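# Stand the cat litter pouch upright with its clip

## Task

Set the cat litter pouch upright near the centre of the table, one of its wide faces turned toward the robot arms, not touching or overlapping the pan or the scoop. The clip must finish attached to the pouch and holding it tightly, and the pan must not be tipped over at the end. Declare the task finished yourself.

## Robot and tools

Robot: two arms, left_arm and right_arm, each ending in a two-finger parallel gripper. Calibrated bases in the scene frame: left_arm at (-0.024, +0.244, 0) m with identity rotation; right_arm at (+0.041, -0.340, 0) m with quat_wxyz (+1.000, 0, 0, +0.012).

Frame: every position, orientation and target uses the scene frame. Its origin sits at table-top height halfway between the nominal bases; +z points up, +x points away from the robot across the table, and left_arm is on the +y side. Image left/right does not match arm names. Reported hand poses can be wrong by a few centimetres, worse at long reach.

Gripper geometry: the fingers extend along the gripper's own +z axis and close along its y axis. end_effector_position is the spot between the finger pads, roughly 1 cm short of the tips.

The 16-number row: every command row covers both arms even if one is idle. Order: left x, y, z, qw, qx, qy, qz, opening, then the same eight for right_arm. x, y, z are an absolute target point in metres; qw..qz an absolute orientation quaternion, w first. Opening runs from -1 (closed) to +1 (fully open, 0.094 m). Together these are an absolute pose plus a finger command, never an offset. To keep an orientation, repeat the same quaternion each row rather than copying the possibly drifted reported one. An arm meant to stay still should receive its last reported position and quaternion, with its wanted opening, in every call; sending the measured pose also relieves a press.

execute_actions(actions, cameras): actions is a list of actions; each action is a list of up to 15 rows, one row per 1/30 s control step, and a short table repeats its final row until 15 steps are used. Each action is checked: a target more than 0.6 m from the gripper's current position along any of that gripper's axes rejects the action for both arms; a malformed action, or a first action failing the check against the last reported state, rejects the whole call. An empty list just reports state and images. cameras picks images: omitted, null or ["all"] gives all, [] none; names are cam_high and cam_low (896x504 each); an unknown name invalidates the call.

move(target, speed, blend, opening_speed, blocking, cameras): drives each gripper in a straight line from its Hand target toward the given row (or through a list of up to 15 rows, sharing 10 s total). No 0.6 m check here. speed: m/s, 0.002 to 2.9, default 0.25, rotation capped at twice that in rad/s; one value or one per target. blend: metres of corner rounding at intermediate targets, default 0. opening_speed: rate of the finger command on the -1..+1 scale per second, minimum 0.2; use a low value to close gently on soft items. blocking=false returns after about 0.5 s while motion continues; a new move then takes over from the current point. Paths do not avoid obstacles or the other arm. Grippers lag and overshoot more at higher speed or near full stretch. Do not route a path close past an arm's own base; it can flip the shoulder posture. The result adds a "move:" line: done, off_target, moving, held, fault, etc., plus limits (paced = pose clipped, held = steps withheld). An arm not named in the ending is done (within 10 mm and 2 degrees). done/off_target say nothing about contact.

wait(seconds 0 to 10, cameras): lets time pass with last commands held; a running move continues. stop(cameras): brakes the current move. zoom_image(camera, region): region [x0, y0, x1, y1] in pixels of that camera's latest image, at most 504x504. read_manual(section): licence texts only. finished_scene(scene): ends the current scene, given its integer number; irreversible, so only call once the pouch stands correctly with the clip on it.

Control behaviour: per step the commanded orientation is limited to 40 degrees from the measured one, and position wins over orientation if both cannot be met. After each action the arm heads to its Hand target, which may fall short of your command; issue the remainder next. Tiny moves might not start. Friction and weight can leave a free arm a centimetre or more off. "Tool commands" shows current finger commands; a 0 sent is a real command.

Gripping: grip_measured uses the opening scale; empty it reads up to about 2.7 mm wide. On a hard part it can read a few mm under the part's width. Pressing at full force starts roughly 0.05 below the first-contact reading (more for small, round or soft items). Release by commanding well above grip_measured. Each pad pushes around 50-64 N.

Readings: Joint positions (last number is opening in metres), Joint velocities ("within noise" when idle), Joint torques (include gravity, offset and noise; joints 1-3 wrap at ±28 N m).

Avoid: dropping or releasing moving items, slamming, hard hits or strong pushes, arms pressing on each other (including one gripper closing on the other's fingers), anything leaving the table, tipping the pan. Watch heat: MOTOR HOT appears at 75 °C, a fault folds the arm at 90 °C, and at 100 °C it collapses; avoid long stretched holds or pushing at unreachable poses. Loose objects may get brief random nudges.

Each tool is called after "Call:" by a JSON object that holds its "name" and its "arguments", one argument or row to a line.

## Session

Call:
{"name": "execute_actions", "arguments": {
  "actions": []
}}

Call:
{"name": "zoom_image", "arguments": {
  "camera": "cam_high",
  "region": [260, 140, 680, 440]
}}

Call:
{"name": "zoom_image", "arguments": {
  "camera": "cam_low",
  "region": [240, 150, 740, 350]
}}

Scene clock: 0.00 s.
left_arm: end_effector_position=(+0.1681, +0.5915, +0.1738) grip_measured=+1.000 end_effector_quat_wxyz=(-0.401, +0.723, -0.498, -0.263) | right_arm: end_effector_position=(+0.3793, -0.5114, +0.1383) grip_measured=+1.000 end_effector_quat_wxyz=(+0.661, +0.421, +0.621, -0.029)
Joint positions: left_arm=[0.805 1.402 0.912 -0.226 -0.605 -0.848 0.094] | right_arm=[-0.353 1.501 0.26 1.11 0.308 0.592 0.094]
Joint velocities: within noise
Joint torques (N m): no reading
Motor temperatures (°C): left_arm=[29 30 33 29 28 30 28] | right_arm=[27 32 31 27 26 27 28]
Heat: left arm: 33 °C; right arm: 32 °C.
Hand target: left_arm +0.1669, +0.5919, +0.1785; -0.403, +0.722, -0.495, -0.266 | right_arm +0.3797, -0.5119, +0.1393; +0.661, +0.419, +0.621, -0.032
Tool commands: left_gripper/opening=+1.0 right_gripper/opening=+1.0

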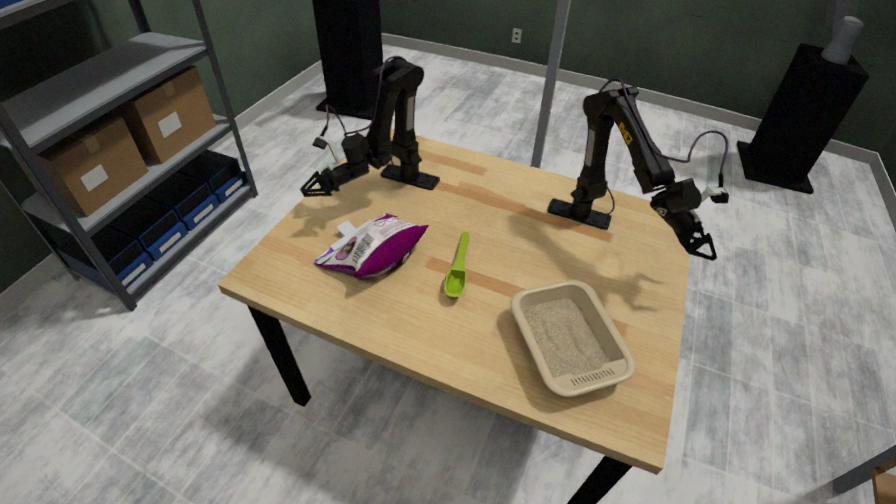

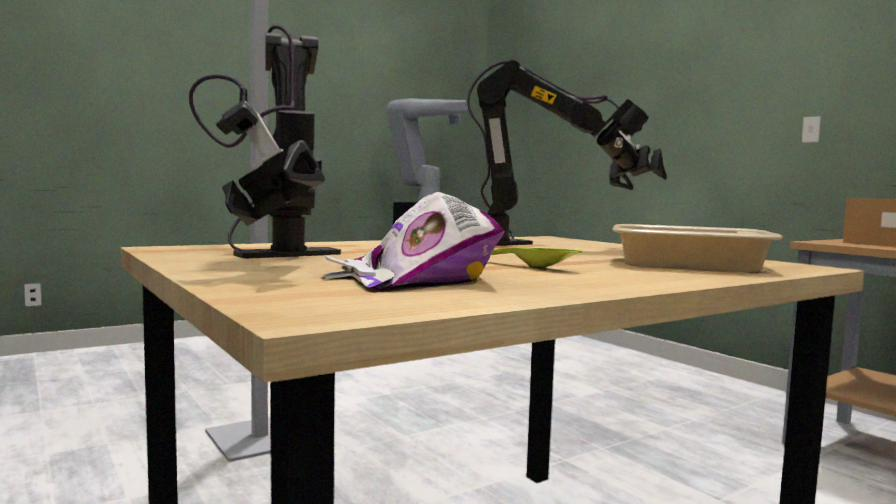

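Scaled by 1.200.

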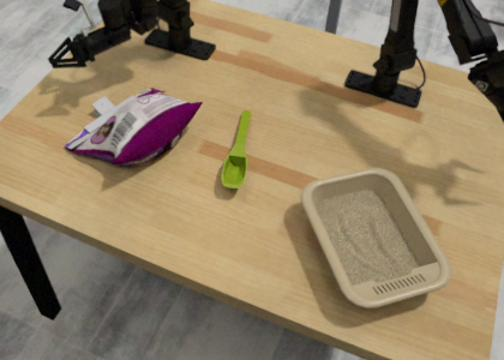

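Scaled by 1.008.

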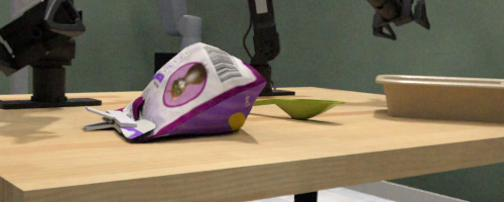

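Call:
{"name": "zoom_image", "arguments": {
  "camera": "cam_high",
  "region": [300, 200, 440, 290]
}}

Call:
{"name": "zoom_image", "arguments": {
  "camera": "cam_low",
  "region": [310, 180, 520, 300]
}}

Scaled by 3.600.

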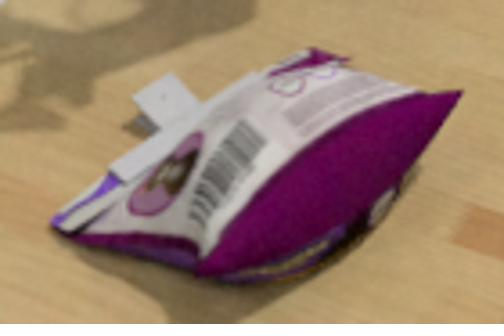

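Scaled by 2.400.

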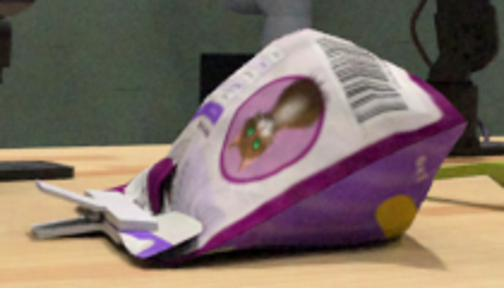

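Call:
{"name": "zoom_image", "arguments": {
  "camera": "cam_high",
  "region": [420, 220, 500, 310]
}}

Call:
{"name": "zoom_image", "arguments": {
  "camera": "cam_low",
  "region": [470, 220, 610, 290]
}}

Scaled by 5.600.

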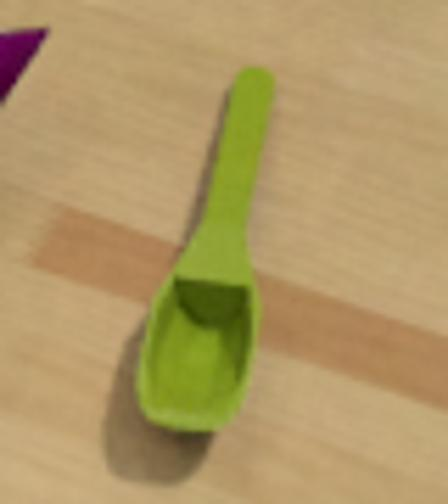

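Scaled by 3.600.

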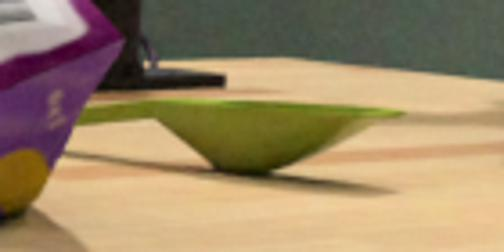

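Call:
{"name": "move", "arguments": {
  "target": [
    [0.1681,0.5915,0.1738,-0.401,0.723,-0.498,-0.263,1.0, 0.43,-0.40,0.26,0,0.1396,-0.988,0,-0.15],
    [0.1681,0.5915,0.1738,-0.401,0.723,-0.498,-0.263,1.0, 0.34,-0.08,0.18,0,0.1396,-0.988,0,-0.15],
    [0.1681,0.5915,0.1738,-0.401,0.723,-0.498,-0.263,1.0, 0.295,-0.034,0.08,0,0.1396,-0.988,0,-0.15]
  ],
  "speed": 0.25,
  "blend": 0.04
}}

Call:
{"name": "zoom_image", "arguments": {
  "camera": "cam_high",
  "region": [400, 180, 520, 310]
}}

Call:
{"name": "zoom_image", "arguments": {
  "camera": "cam_low",
  "region": [450, 160, 610, 290]
}}

Scene clock: 10.40 s.
left_arm: end_effector_position=(+0.1681, +0.5915, +0.1738) grip_measured=+1.000 end_effector_quat_wxyz=(-0.401, +0.723, -0.498, -0.263) | right_arm: end_effector_position=(+0.2945, -0.0335, +0.0871) grip_measured=-0.148 end_effector_quat_wxyz=(+0.001, -0.143, +0.990, +0.004)
Joint positions: left_arm=[0.805 1.402 0.912 -0.226 -0.605 -0.848 0.094] | right_arm=[0.851 2.061 1.757 -1.259 -0.005 0.587 0.04]
Joint velocities: within noise
Joint torques (N m): left_arm=[-0.08 -4.77 7.27 1.69 -0.29 0.04] | right_arm=[-0.13 -9.42 4.88 0.28 0.01 0]
Motor temperatures (°C): left_arm=[29 32 36 32 28 30 28] | right_arm=[27 34 33 29 26 27 28]
Heat: left arm: 36 °C; right arm: 34 °C.
Hand target: left_arm +0.1681, +0.5915, +0.1738; -0.401, +0.723, -0.498, -0.263 | right_arm +0.2950, -0.0341, +0.0801; +0.000, -0.140, +0.990, +0.000
Off the commanded pose: left_arm 0.000 m, 0 deg | right_arm 0.007 m, 1 deg.
move: done

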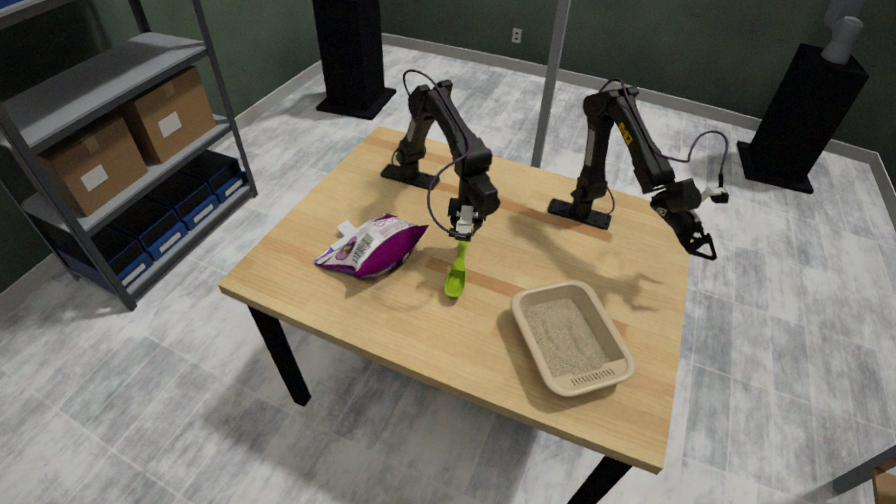

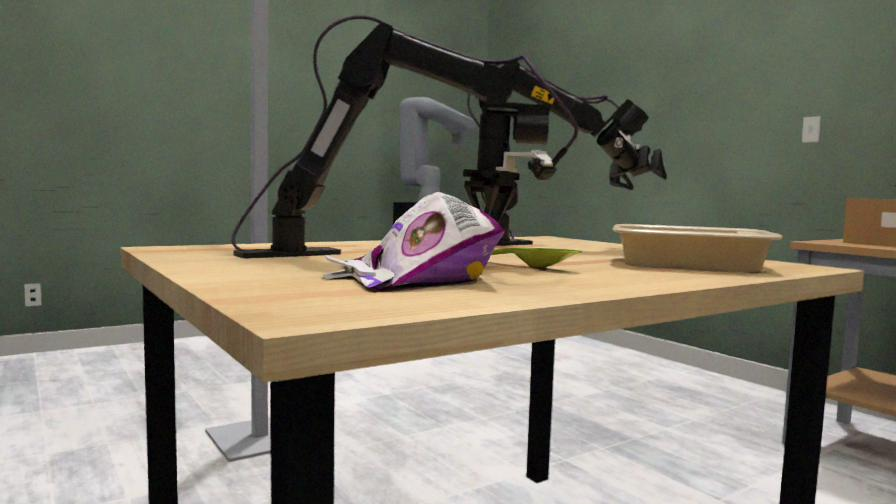

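Scaled by 3.877.

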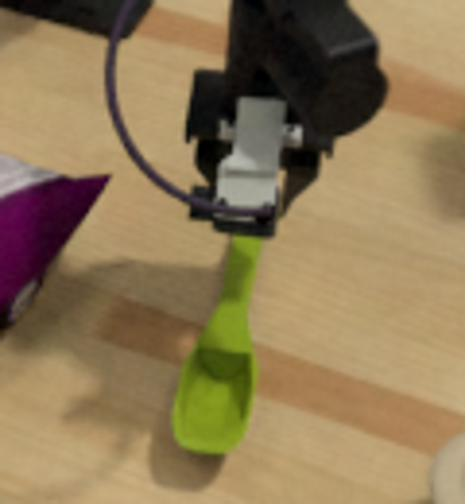

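Scaled by 3.150.

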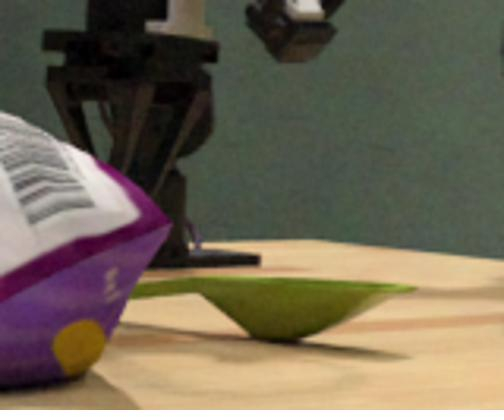

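Call:
{"name": "move", "arguments": {
  "target": [
    [0.1681,0.5915,0.1738,-0.401,0.723,-0.498,-0.263,1.0, 0.297,-0.034,0.020,0,0.1396,-0.988,0,-0.15],
    [0.1681,0.5915,0.1738,-0.401,0.723,-0.498,-0.263,1.0, 0.297,-0.034,0.020,0,0.1396,-0.988,0,-1]
  ],
  "speed": 0.1,
  "opening_speed": 1.0
}}

Call:
{"name": "zoom_image", "arguments": {
  "camera": "cam_low",
  "region": [450, 160, 610, 290]
}}

Scene clock: 12.93 s.
left_arm: end_effector_position=(+0.1681, +0.5915, +0.1738) grip_measured=+1.000 end_effector_quat_wxyz=(-0.401, +0.723, -0.498, -0.263) | right_arm: end_effector_position=(+0.2962, -0.0310, +0.0289) grip_measured=-0.567 end_effector_quat_wxyz=(+0.003, -0.143, +0.990, +0.007)
Joint positions: left_arm=[0.805 1.402 0.912 -0.226 -0.605 -0.848 0.094] | right_arm=[0.851 2.106 1.591 -1.042 -0.006 0.588 0.02]
Joint velocities: within noise
Joint torques (N m): left_arm=[-0.03 -4.79 7.16 1.64 -0.25 -0.03] | right_arm=[-0.47 -9.09 4.62 0.31 0.01 0.01]
Motor temperatures (°C): left_arm=[29 32 36 32 28 30 28] | right_arm=[27 35 33 29 26 27 28]
Heat: left arm: 36 °C; right arm: 35 °C.
Hand target: left_arm +0.1681, +0.5915, +0.1738; -0.401, +0.723, -0.498, -0.263 | right_arm +0.2969, -0.0342, +0.0201; +0.000, -0.140, +0.990, +0.000
Off the commanded pose: left_arm 0.000 m, 0 deg | right_arm 0.009 m, 1 deg.
move: done

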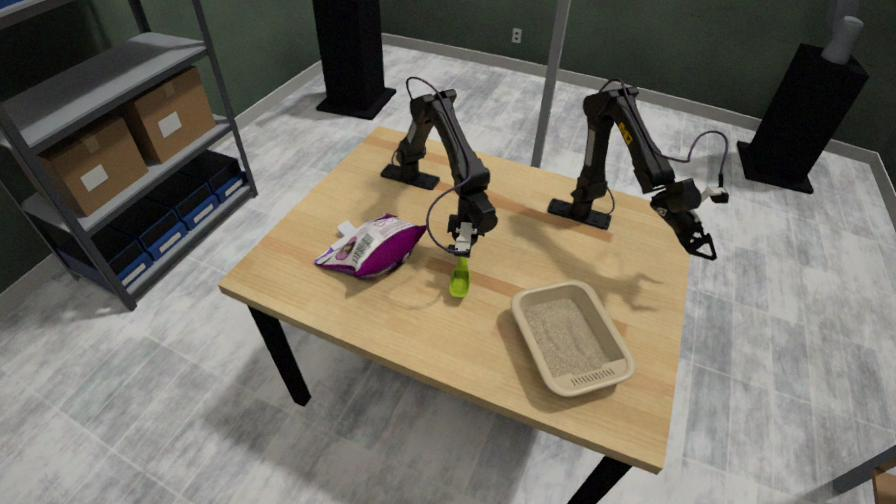

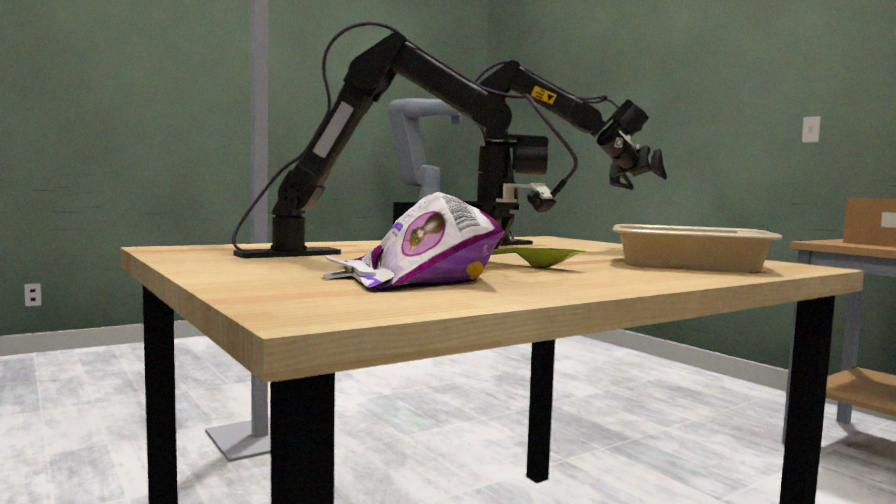

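Scaled by 3.150.

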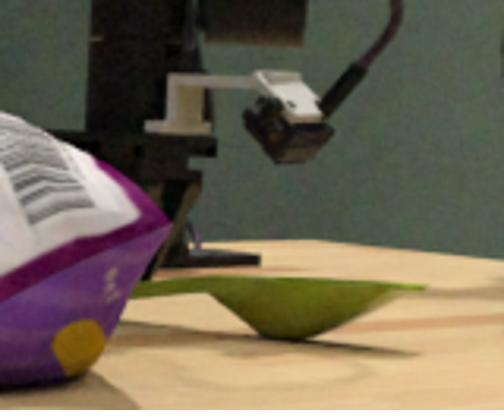

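Call:
{"name": "move", "arguments": {
  "target": [
    [0.1681,0.5915,0.1738,-0.401,0.723,-0.498,-0.263,1.0, 0.30,-0.03,0.24,0,0.1396,-0.988,0,-1],
    [0.1681,0.5915,0.1738,-0.401,0.723,-0.498,-0.263,1.0, 0.44,-0.22,0.27,0,0.09,-0.996,0,-1],
    [0.1681,0.5915,0.1738,-0.401,0.723,-0.498,-0.263,1.0, 0.40,-0.46,0.24,0,0.0447,-0.999,0,-1],
    [0.1681,0.5915,0.1738,-0.401,0.723,-0.498,-0.263,1.0, 0.40,-0.51,0.08,0,0.0447,-0.999,0,-1]
  ],
  "speed": [0.25,0.25,0.25,0.2],
  "blend": 0.04
}}

Call:
{"name": "zoom_image", "arguments": {
  "camera": "cam_low",
  "region": [250, 160, 550, 330]
}}

Scene clock: 17.77 s.
left_arm: end_effector_position=(+0.1681, +0.5915, +0.1738) grip_measured=+1.000 end_effector_quat_wxyz=(-0.401, +0.723, -0.498, -0.263) | right_arm: end_effector_position=(+0.3989, -0.5075, +0.0858) grip_measured=-0.567 end_effector_quat_wxyz=(-0.001, -0.044, +0.999, +0.000)
Joint positions: left_arm=[0.805 1.402 0.912 -0.226 -0.605 -0.848 0.094] | right_arm=[-0.464 2.061 1.752 -1.263 0.001 -0.528 0.02]
Joint velocities: within noise
Joint torques (N m): left_arm=[0.17 -5.01 7.41 1.68 -0.29 -0.02] | right_arm=[-0.34 -9.57 5 0.26 -0.03 -0.04]
Motor temperatures (°C): left_arm=[29 32 36 33 28 30 28] | right_arm=[27 36 34 29 26 27 28]
Heat: left arm: 36 °C; right arm: 36 °C.
Hand target: left_arm +0.1681, +0.5915, +0.1738; -0.401, +0.723, -0.498, -0.263 | right_arm +0.3999, -0.5099, +0.0800; +0.000, -0.045, +0.999, +0.000
Off the commanded pose: left_arm 0.000 m, 0 deg | right_arm 0.006 m, 0 deg.
move: done

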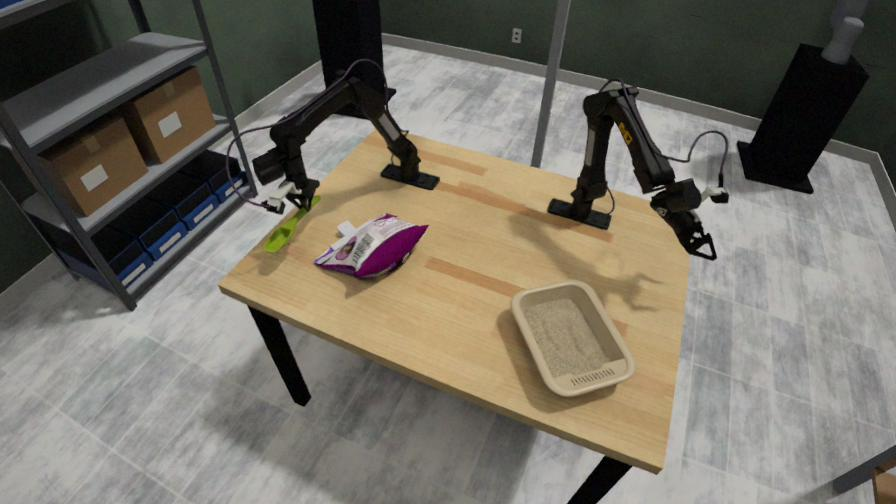

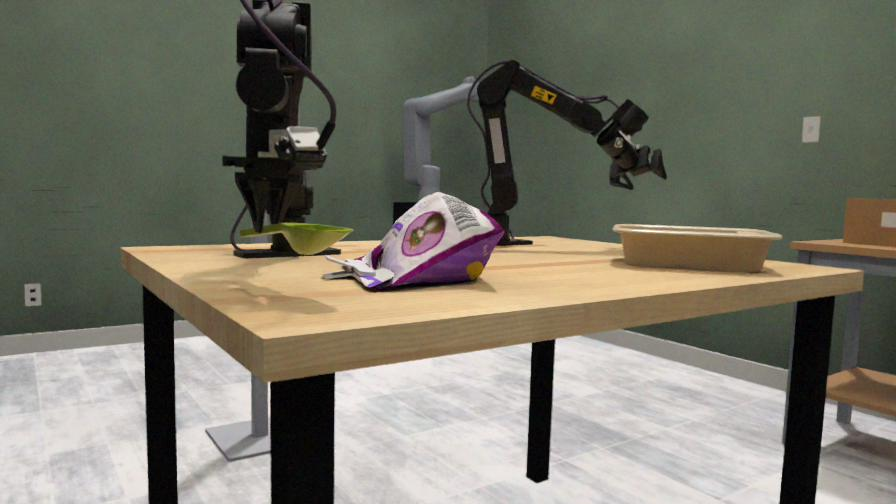

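Scaled by 1.680.

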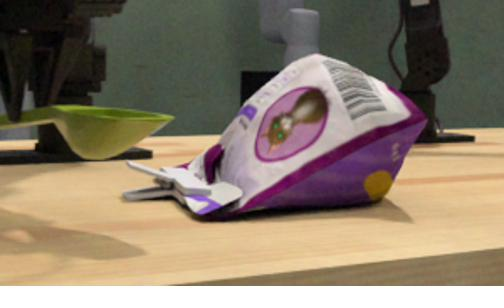

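Call:
{"name": "move", "arguments": {
  "target": [
    [0.1681,0.5915,0.1738,-0.401,0.723,-0.498,-0.263,1.0, 0.40,-0.51,0.023,0,0.0447,-0.999,0,-1],
    [0.1681,0.5915,0.1738,-0.401,0.723,-0.498,-0.263,1.0, 0.40,-0.51,0.022,0,0.0447,-0.999,0,-0.2]
  ],
  "speed": 0.08,
  "opening_speed": 1.0
}}

Call:
{"name": "zoom_image", "arguments": {
  "camera": "cam_high",
  "region": [230, 140, 450, 300]
}}

Call:
{"name": "zoom_image", "arguments": {
  "camera": "cam_low",
  "region": [220, 180, 420, 300]
}}

Scene clock: 20.27 s.
left_arm: end_effector_position=(+0.1681, +0.5915, +0.1738) grip_measured=+1.000 end_effector_quat_wxyz=(-0.401, +0.723, -0.498, -0.263) | right_arm: end_effector_position=(+0.4020, -0.5090, +0.0314) grip_measured=-0.202 end_effector_quat_wxyz=(+0.005, -0.044, +0.999, -0.004)
Joint positions: left_arm=[0.805 1.402 0.912 -0.226 -0.605 -0.848 0.094] | right_arm=[-0.464 2.097 1.588 -1.049 0.001 -0.529 0.037]
Joint velocities: within noise
Joint torques (N m): left_arm=[0.03 -4.64 7.21 1.66 -0.28 0] | right_arm=[-0.66 -8.94 4.64 0.32 -0.05 -0.03]
Motor temperatures (°C): left_arm=[29 32 37 33 28 30 28] | right_arm=[27 37 34 29 26 27 28]
Heat: left arm: 37 °C; right arm: 37 °C.
Hand target: left_arm +0.1681, +0.5915, +0.1738; -0.401, +0.723, -0.498, -0.263 | right_arm +0.3998, -0.5099, +0.0221; +0.000, -0.045, +0.999, +0.000
Off the commanded pose: left_arm 0.000 m, 0 deg | right_arm 0.010 m, 1 deg.
move: done

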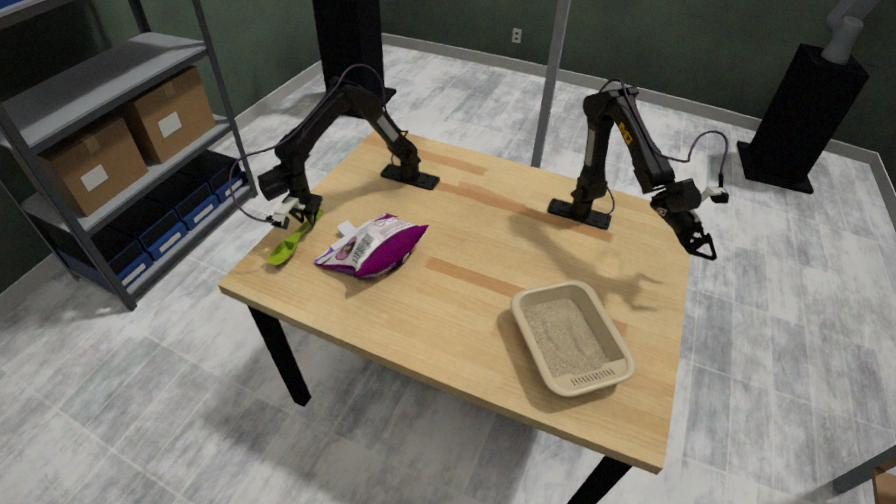

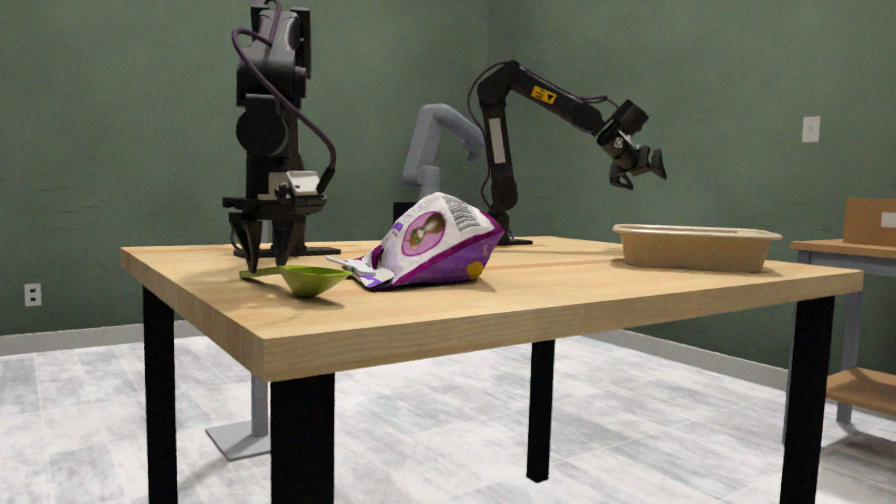

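Scaled by 2.291.

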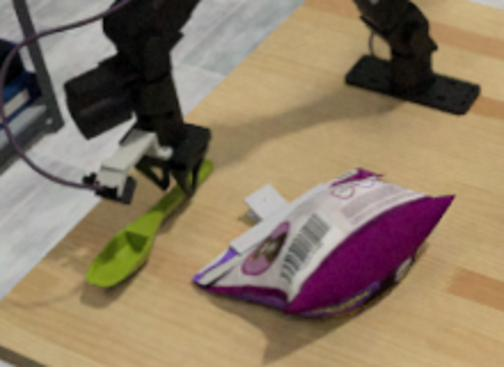

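Scaled by 2.520.

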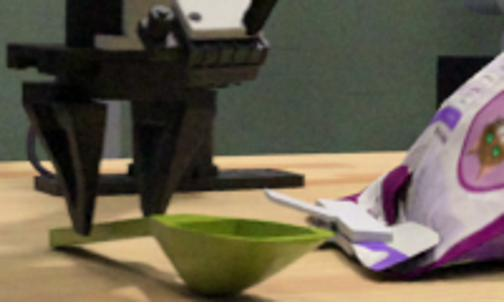

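Call:
{"name": "move", "arguments": {
  "target": [
    [0.30,0.42,0.24,0.2871,-0.4097,0.7095,-0.4976,-0.3, 0.40,-0.51,0.10,0,0.0447,-0.999,0,-0.2],
    [0.30,0.03,0.24,0.2871,-0.4097,0.7095,-0.4976,-0.3, 0.39,-0.50,0.17,0,0.0447,-0.999,0,-0.2],
    [0.215,-0.245,0.09,0.2871,-0.4097,0.7095,-0.4976,-0.3, 0.39,-0.50,0.20,0,0.0447,-0.999,0,-0.2]
  ],
  "speed": 0.3,
  "blend": 0.05
}}

Call:
{"name": "zoom_image", "arguments": {
  "camera": "cam_high",
  "region": [300, 170, 440, 290]
}}

Call:
{"name": "zoom_image", "arguments": {
  "camera": "cam_low",
  "region": [290, 140, 520, 300]
}}

Scene clock: 27.47 s.
left_arm: end_effector_position=(+0.2102, -0.2442, +0.0904) grip_measured=-0.299 end_effector_quat_wxyz=(+0.278, -0.406, +0.711, -0.501) | right_arm: end_effector_position=(+0.3875, -0.5022, +0.1817) grip_measured=-0.202 end_effector_quat_wxyz=(+0.025, -0.044, +0.999, -0.014)
Joint positions: left_arm=[-1.35 2.109 1.176 0.449 -0.744 -1.925 0.033] | right_arm=[-0.464 1.986 2.026 -1.554 0.001 -0.528 0.037]
Joint velocities: within noise
Joint torques (N m): left_arm=[0.46 -9.25 7.98 1.67 -0.42 0.01] | right_arm=[0.32 -11.69 7.79 0.16 -0.06 0.06]
Motor temperatures (°C): left_arm=[29 33 37 33 28 30 28] | right_arm=[27 39 35 28 26 27 28]
Heat: left arm: 37 °C; right arm: 39 °C.
Hand target: left_arm +0.2149, -0.2449, +0.0901; +0.287, -0.409, +0.709, -0.498 | right_arm +0.3894, -0.4998, +0.1992; +0.047, -0.045, +0.998, -0.024
Off the commanded pose: left_arm 0.005 m, 1 deg | right_arm 0.019 m, 3 deg.
joint sent to its limit (right arm) — joint 4 (wrist pitch), lower limit. The joint targets are off in orientation, not in position.
move: off_target (right_arm)

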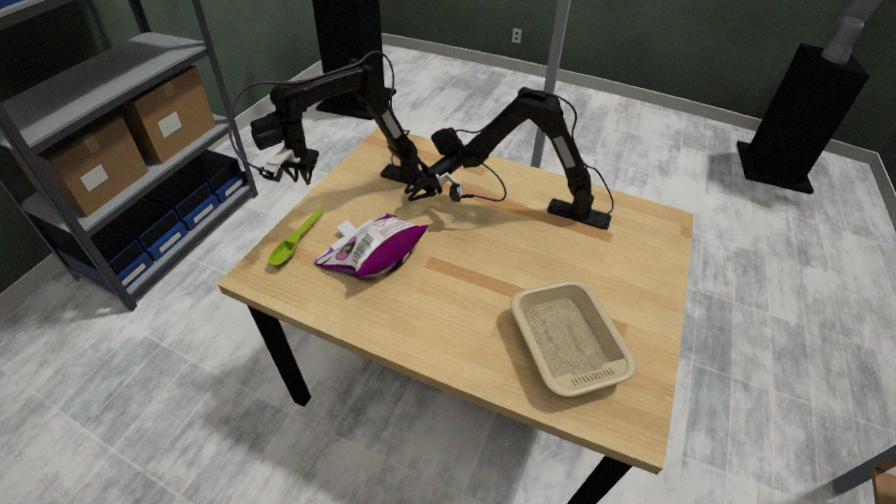

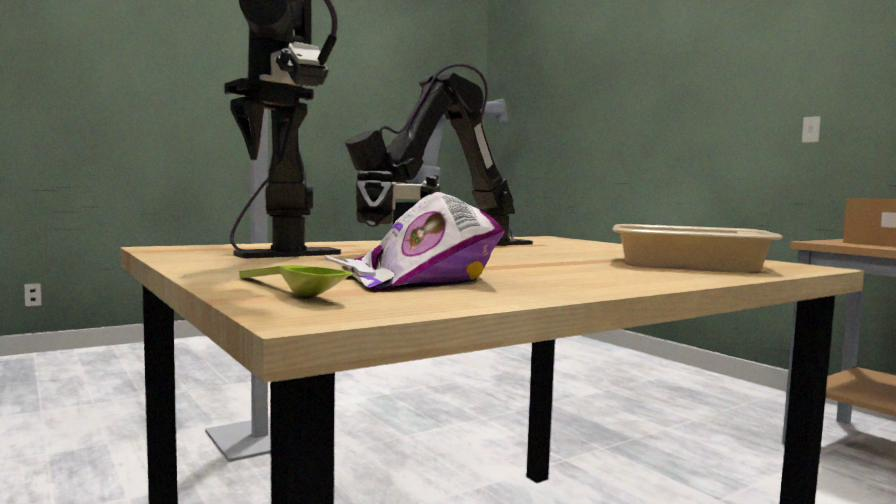

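Scaled by 3.600.

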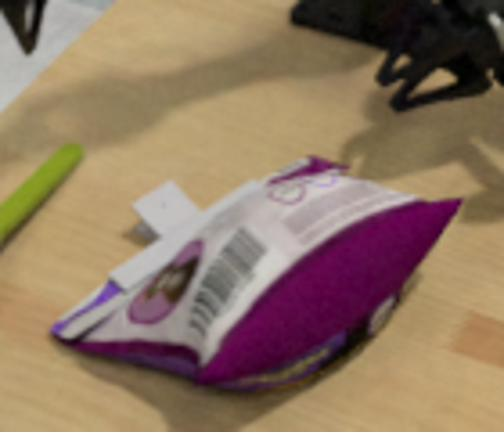

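Scaled by 2.191.

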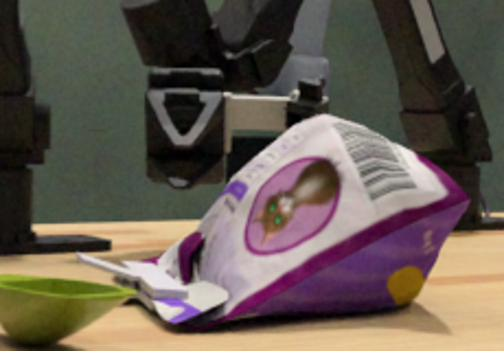

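Call:
{"name": "move", "arguments": {
  "target": [
    [0.224,-0.265,0.05,0.2871,-0.4097,0.7095,-0.4976,-0.36, 0.39,-0.50,0.20,0,0.0447,-0.999,0,-0.2],
    [0.226,-0.266,0.022,0.2871,-0.4097,0.7095,-0.4976,-0.36, 0.39,-0.50,0.20,0,0.0447,-0.999,0,-0.2]
  ],
  "speed": 0.08
}}

Call:
{"name": "zoom_image", "arguments": {
  "camera": "cam_high",
  "region": [350, 180, 440, 260]
}}

Scene clock: 31.27 s.
left_arm: end_effector_position=(+0.2216, -0.2645, +0.0279) grip_measured=-0.359 end_effector_quat_wxyz=(+0.281, -0.411, +0.707, -0.502) | right_arm: end_effector_position=(+0.3874, -0.5021, +0.1817) grip_measured=-0.202 end_effector_quat_wxyz=(+0.025, -0.044, +0.999, -0.014)
Joint positions: left_arm=[-1.339 2.341 1.264 0.599 -0.745 -1.926 0.03] | right_arm=[-0.464 1.986 2.026 -1.554 0.001 -0.528 0.037]
Joint velocities: within noise
Joint torques (N m): left_arm=[0.54 -9.5 7.43 1.81 -0.25 0.11] | right_arm=[0.75 -11.74 8.05 0.17 -0.04 0.03]
Motor temperatures (°C): left_arm=[29 34 38 33 28 30 28] | right_arm=[27 39 35 28 26 27 28]
Heat: left arm: 38 °C; right arm: 39 °C.
Hand target: left_arm +0.2260, -0.2657, +0.0220; +0.287, -0.410, +0.709, -0.497 | right_arm +0.3894, -0.4998, +0.1992; +0.047, -0.045, +0.998, -0.024
Off the commanded pose: left_arm 0.008 m, 1 deg | right_arm 0.019 m, 3 deg.
joint sent to its limit (right arm) — joint 4 (wrist pitch), lower limit. The joint targets are off in orientation, not in position.
move: off_target (right_arm)

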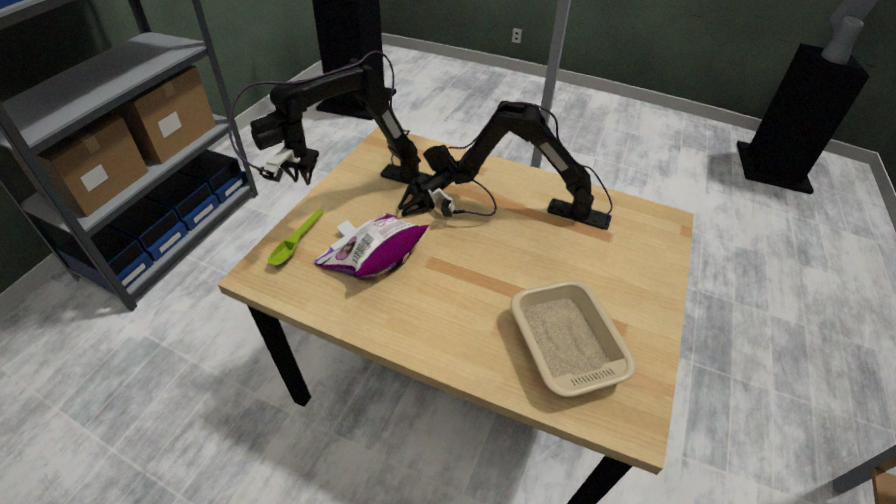

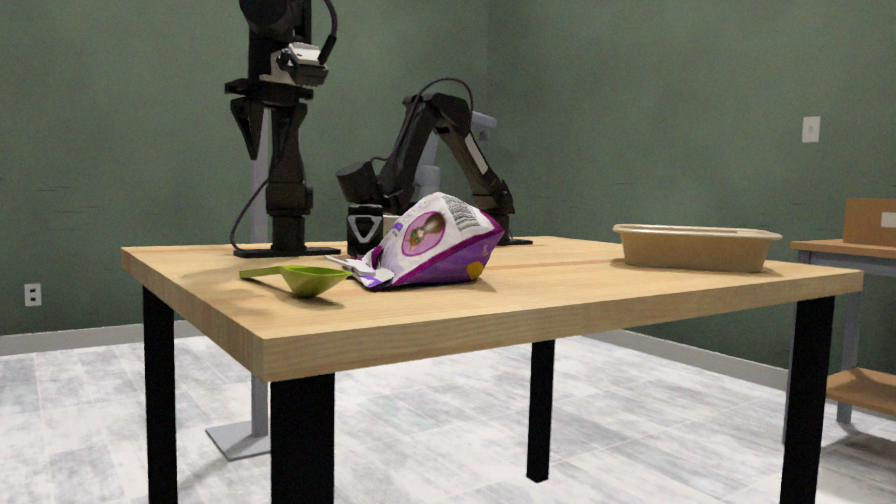

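Scaled by 5.600.

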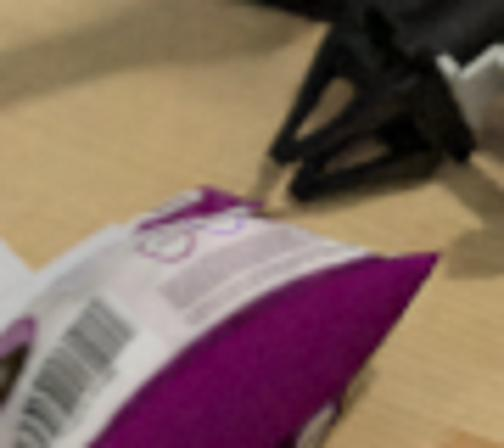

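Call:
{"name": "move", "arguments": {
  "target": [
    [0.230,-0.2675,0.016,0.2871,-0.4097,0.7095,-0.4976,-0.36, 0.39,-0.50,0.20,0,0.0447,-0.999,0,-0.2],
    [0.258,-0.2825,0.016,0.2871,-0.4097,0.7095,-0.4976,-0.36, 0.39,-0.50,0.20,0,0.0447,-0.999,0,-0.2]
  ],
  "speed": 0.05
}}

Call:
{"name": "zoom_image", "arguments": {
  "camera": "cam_high",
  "region": [350, 180, 440, 260]
}}

Scene clock: 33.73 s.
left_arm: end_effector_position=(+0.2501, -0.2832, +0.0275) grip_measured=-0.359 end_effector_quat_wxyz=(+0.280, -0.411, +0.702, -0.510) | right_arm: end_effector_position=(+0.3874, -0.5021, +0.1817) grip_measured=-0.202 end_effector_quat_wxyz=(+0.024, -0.044, +0.999, -0.013)
Joint positions: left_arm=[-1.287 2.417 1.388 0.593 -0.699 -1.89 0.03] | right_arm=[-0.464 1.986 2.026 -1.554 0.001 -0.528 0.037]
Joint velocities: within noise
Joint torques (N m): left_arm=[1.29 -9.72 8.12 1.66 -0.1 0.13] | right_arm=[0.43 -11.73 7.84 0.18 -0.06 0.06]
Motor temperatures (°C): left_arm=[29 34 38 34 28 30 28] | right_arm=[27 39 36 28 26 27 28]
Heat: left arm: 38 °C; right arm: 39 °C.
Hand target: left_arm +0.2577, -0.2819, +0.0163; +0.287, -0.409, +0.709, -0.498 | right_arm +0.3894, -0.4998, +0.1992; +0.047, -0.045, +0.998, -0.024
Off the commanded pose: left_arm 0.014 m, 2 deg | right_arm 0.019 m, 3 deg.
joint sent to its limit (right arm) — joint 4 (wrist pitch), lower limit. The joint targets are off in orientation, not in position.
move: off_target (left_arm, right_arm)

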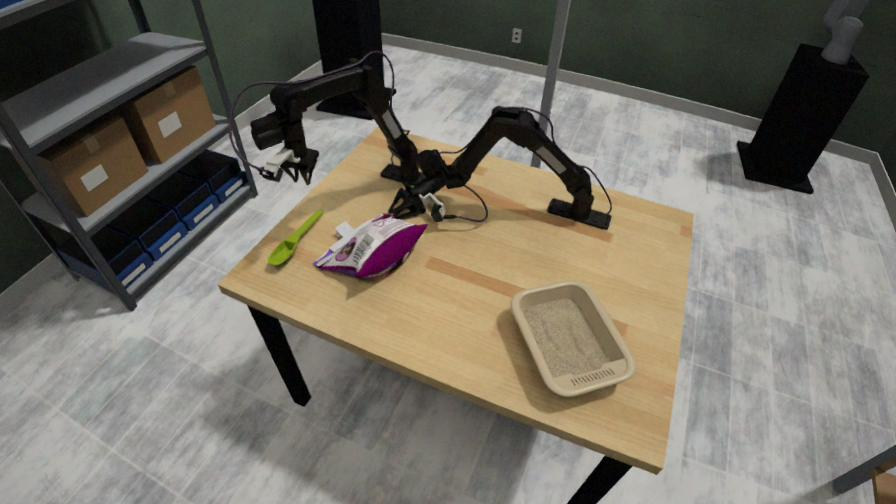

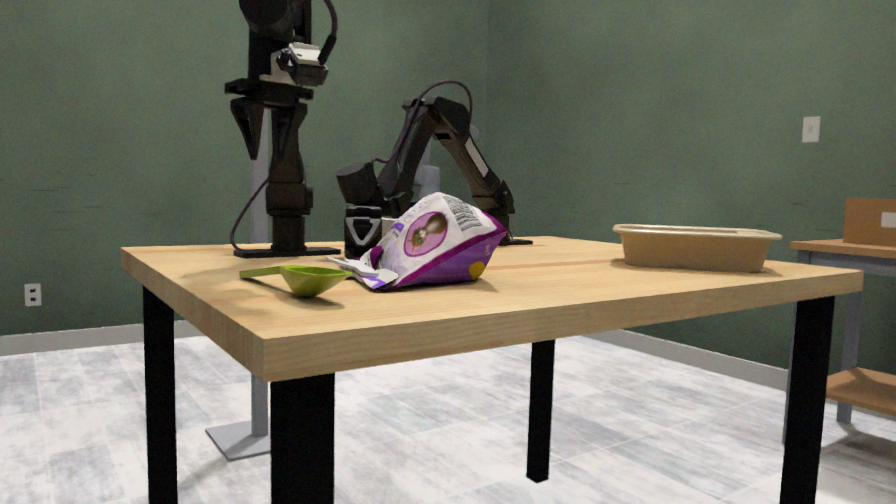

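Scaled by 5.600.

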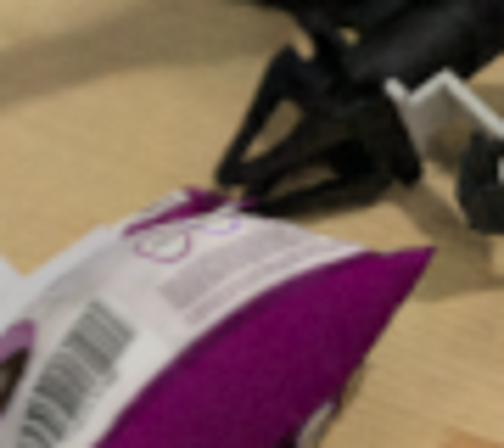

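Call:
{"name": "move", "arguments": {
  "target": [
    [0.280,-0.2955,0.018,0.2871,-0.4097,0.7095,-0.4976,-0.36, 0.39,-0.50,0.20,0,0.0447,-0.999,0,-0.2]
  ],
  "speed": 0.05
}}

Call:
{"name": "zoom_image", "arguments": {
  "camera": "cam_high",
  "region": [350, 190, 420, 250]
}}

Call:
{"name": "zoom_image", "arguments": {
  "camera": "cam_low",
  "region": [310, 190, 450, 300]
}}

Scene clock: 35.53 s.
left_arm: end_effector_position=(+0.2749, -0.2965, +0.0279) grip_measured=-0.359 end_effector_quat_wxyz=(+0.276, -0.410, +0.704, -0.510) | right_arm: end_effector_position=(+0.3873, -0.5020, +0.1817) grip_measured=-0.202 end_effector_quat_wxyz=(+0.024, -0.044, +0.999, -0.013)
Joint positions: left_arm=[-1.244 2.469 1.501 0.543 -0.652 -1.87 0.03] | right_arm=[-0.464 1.986 2.026 -1.555 0.001 -0.528 0.037]
Joint velocities: within noise
Joint torques (N m): left_arm=[0.27 -10.48 8.24 1.66 -0.3 0.16] | right_arm=[0.47 -11.59 7.97 0.14 -0.05 0]
Motor temperatures (°C): left_arm=[29 35 38 34 28 30 28] | right_arm=[27 40 36 28 26 27 28]
Heat: left arm: 38 °C; right arm: 40 °C.
Hand target: left_arm +0.2797, -0.2952, +0.0182; +0.287, -0.409, +0.709, -0.498 | right_arm +0.3893, -0.4997, +0.1992; +0.047, -0.045, +0.998, -0.024
Off the commanded pose: left_arm 0.011 m, 2 deg | right_arm 0.019 m, 3 deg.
joint sent to its limit (right arm) — joint 4 (wrist pitch), lower limit. The joint targets are off in orientation, not in position.
move: off_target (left_arm, right_arm)

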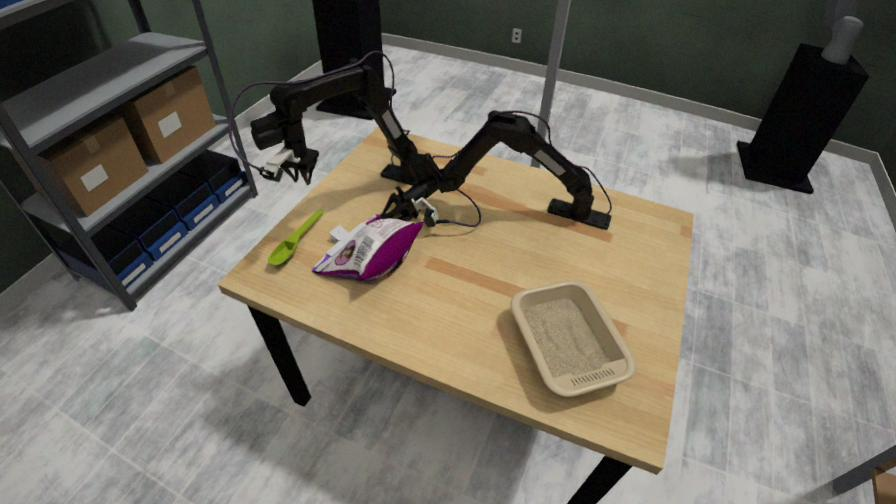

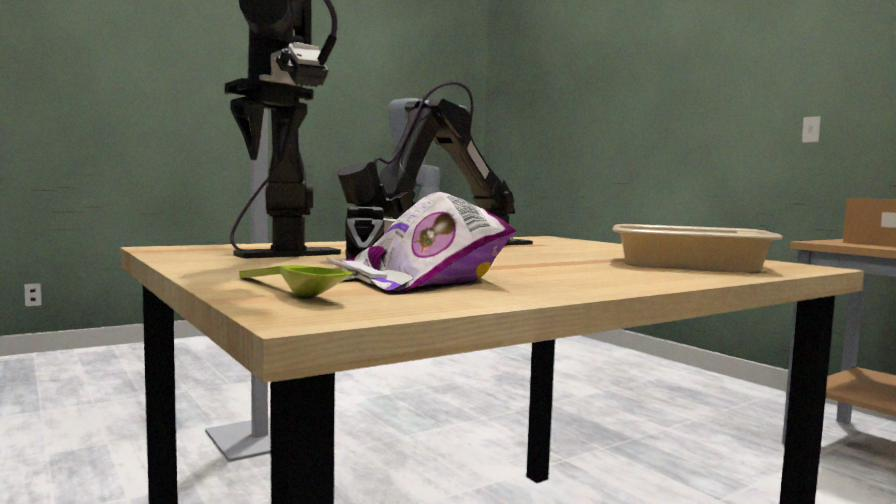

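Scaled by 7.200.

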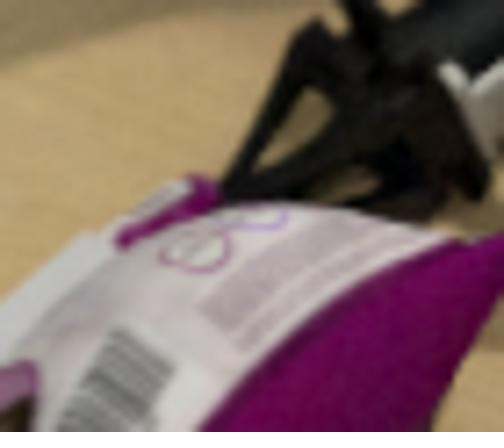

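Scaled by 3.600.

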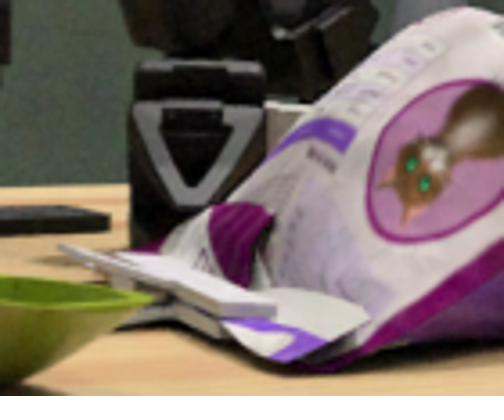

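Call:
{"name": "move", "arguments": {
  "target": [
    [0.280,-0.2955,0.020,0.2871,-0.4097,0.7095,-0.4976,-1, 0.39,-0.50,0.19,0,0.0447,-0.999,0,-0.2]
  ],
  "speed": 0.05,
  "opening_speed": 0.5
}}

Call:
{"name": "zoom_image", "arguments": {
  "camera": "cam_high",
  "region": [350, 190, 420, 250]
}}

Call:
{"name": "zoom_image", "arguments": {
  "camera": "cam_low",
  "region": [310, 190, 450, 300]
}}

Scene clock: 37.20 s.
left_arm: end_effector_position=(+0.2757, -0.2958, +0.0284) grip_measured=-0.985 end_effector_quat_wxyz=(+0.280, -0.411, +0.703, -0.508) | right_arm: end_effector_position=(+0.3873, -0.5020, +0.1817) grip_measured=-0.202 end_effector_quat_wxyz=(+0.024, -0.044, +0.999, -0.013)
Joint positions: left_arm=[-1.244 2.469 1.503 0.541 -0.659 -1.867 0.001] | right_arm=[-0.464 1.986 2.026 -1.555 0.001 -0.528 0.037]
Joint velocities: within noise
Joint torques (N m): left_arm=[0.51 -10.95 8.05 1.66 -0.17 0.13] | right_arm=[0.7 -9.89 7.16 0.2 -0.11 0.07]
Motor temperatures (°C): left_arm=[29 35 38 34 28 30 28] | right_arm=[27 39 36 28 26 27 28]
Heat: left arm: 38 °C; right arm: 39 °C.
Hand target: left_arm +0.2797, -0.2953, +0.0201; +0.287, -0.409, +0.709, -0.498 | right_arm +0.3897, -0.4999, +0.1894; +0.034, -0.045, +0.998, -0.017
Off the commanded pose: left_arm 0.009 m, 2 deg | right_arm 0.009 m, 3 deg.
joint sent to its limit (right arm) — joint 4 (wrist pitch), lower limit. The joint targets are off in orientation, not in position.
move: off_target (right_arm)

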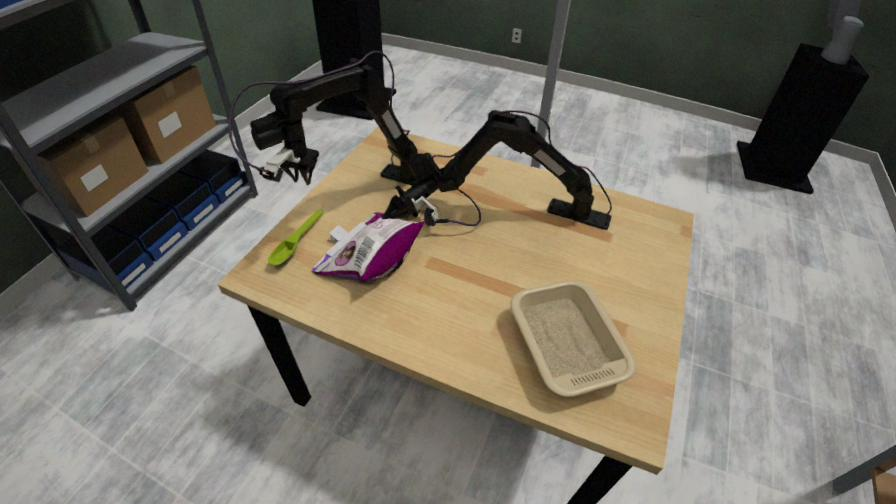

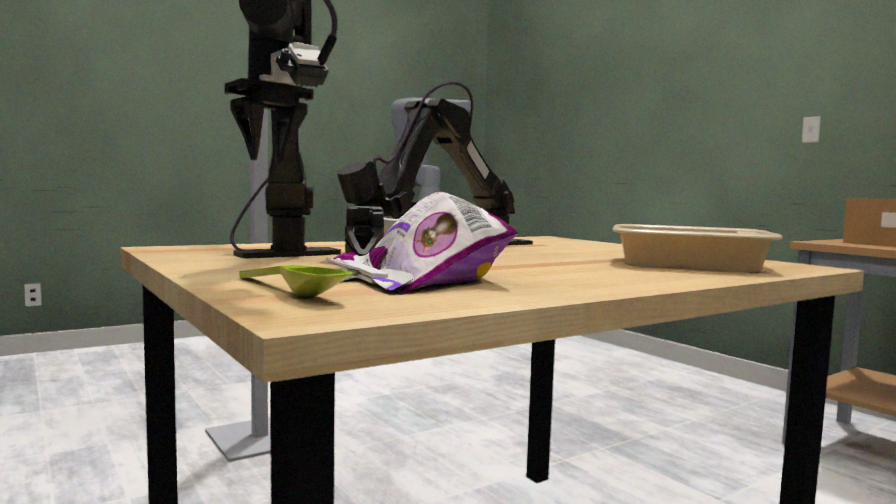

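Scaled by 7.200.

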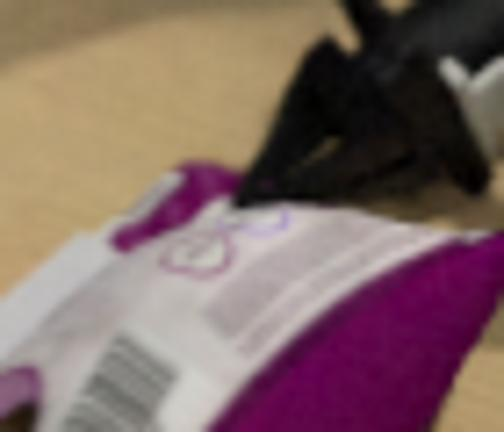

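Scaled by 3.600.

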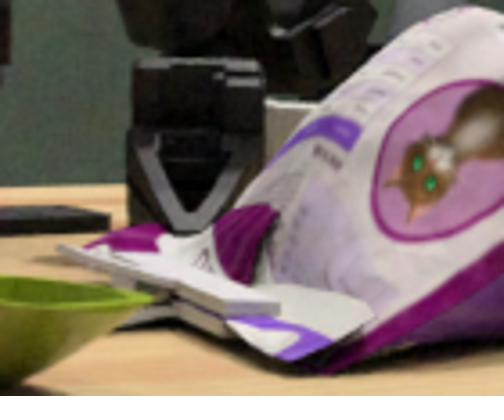

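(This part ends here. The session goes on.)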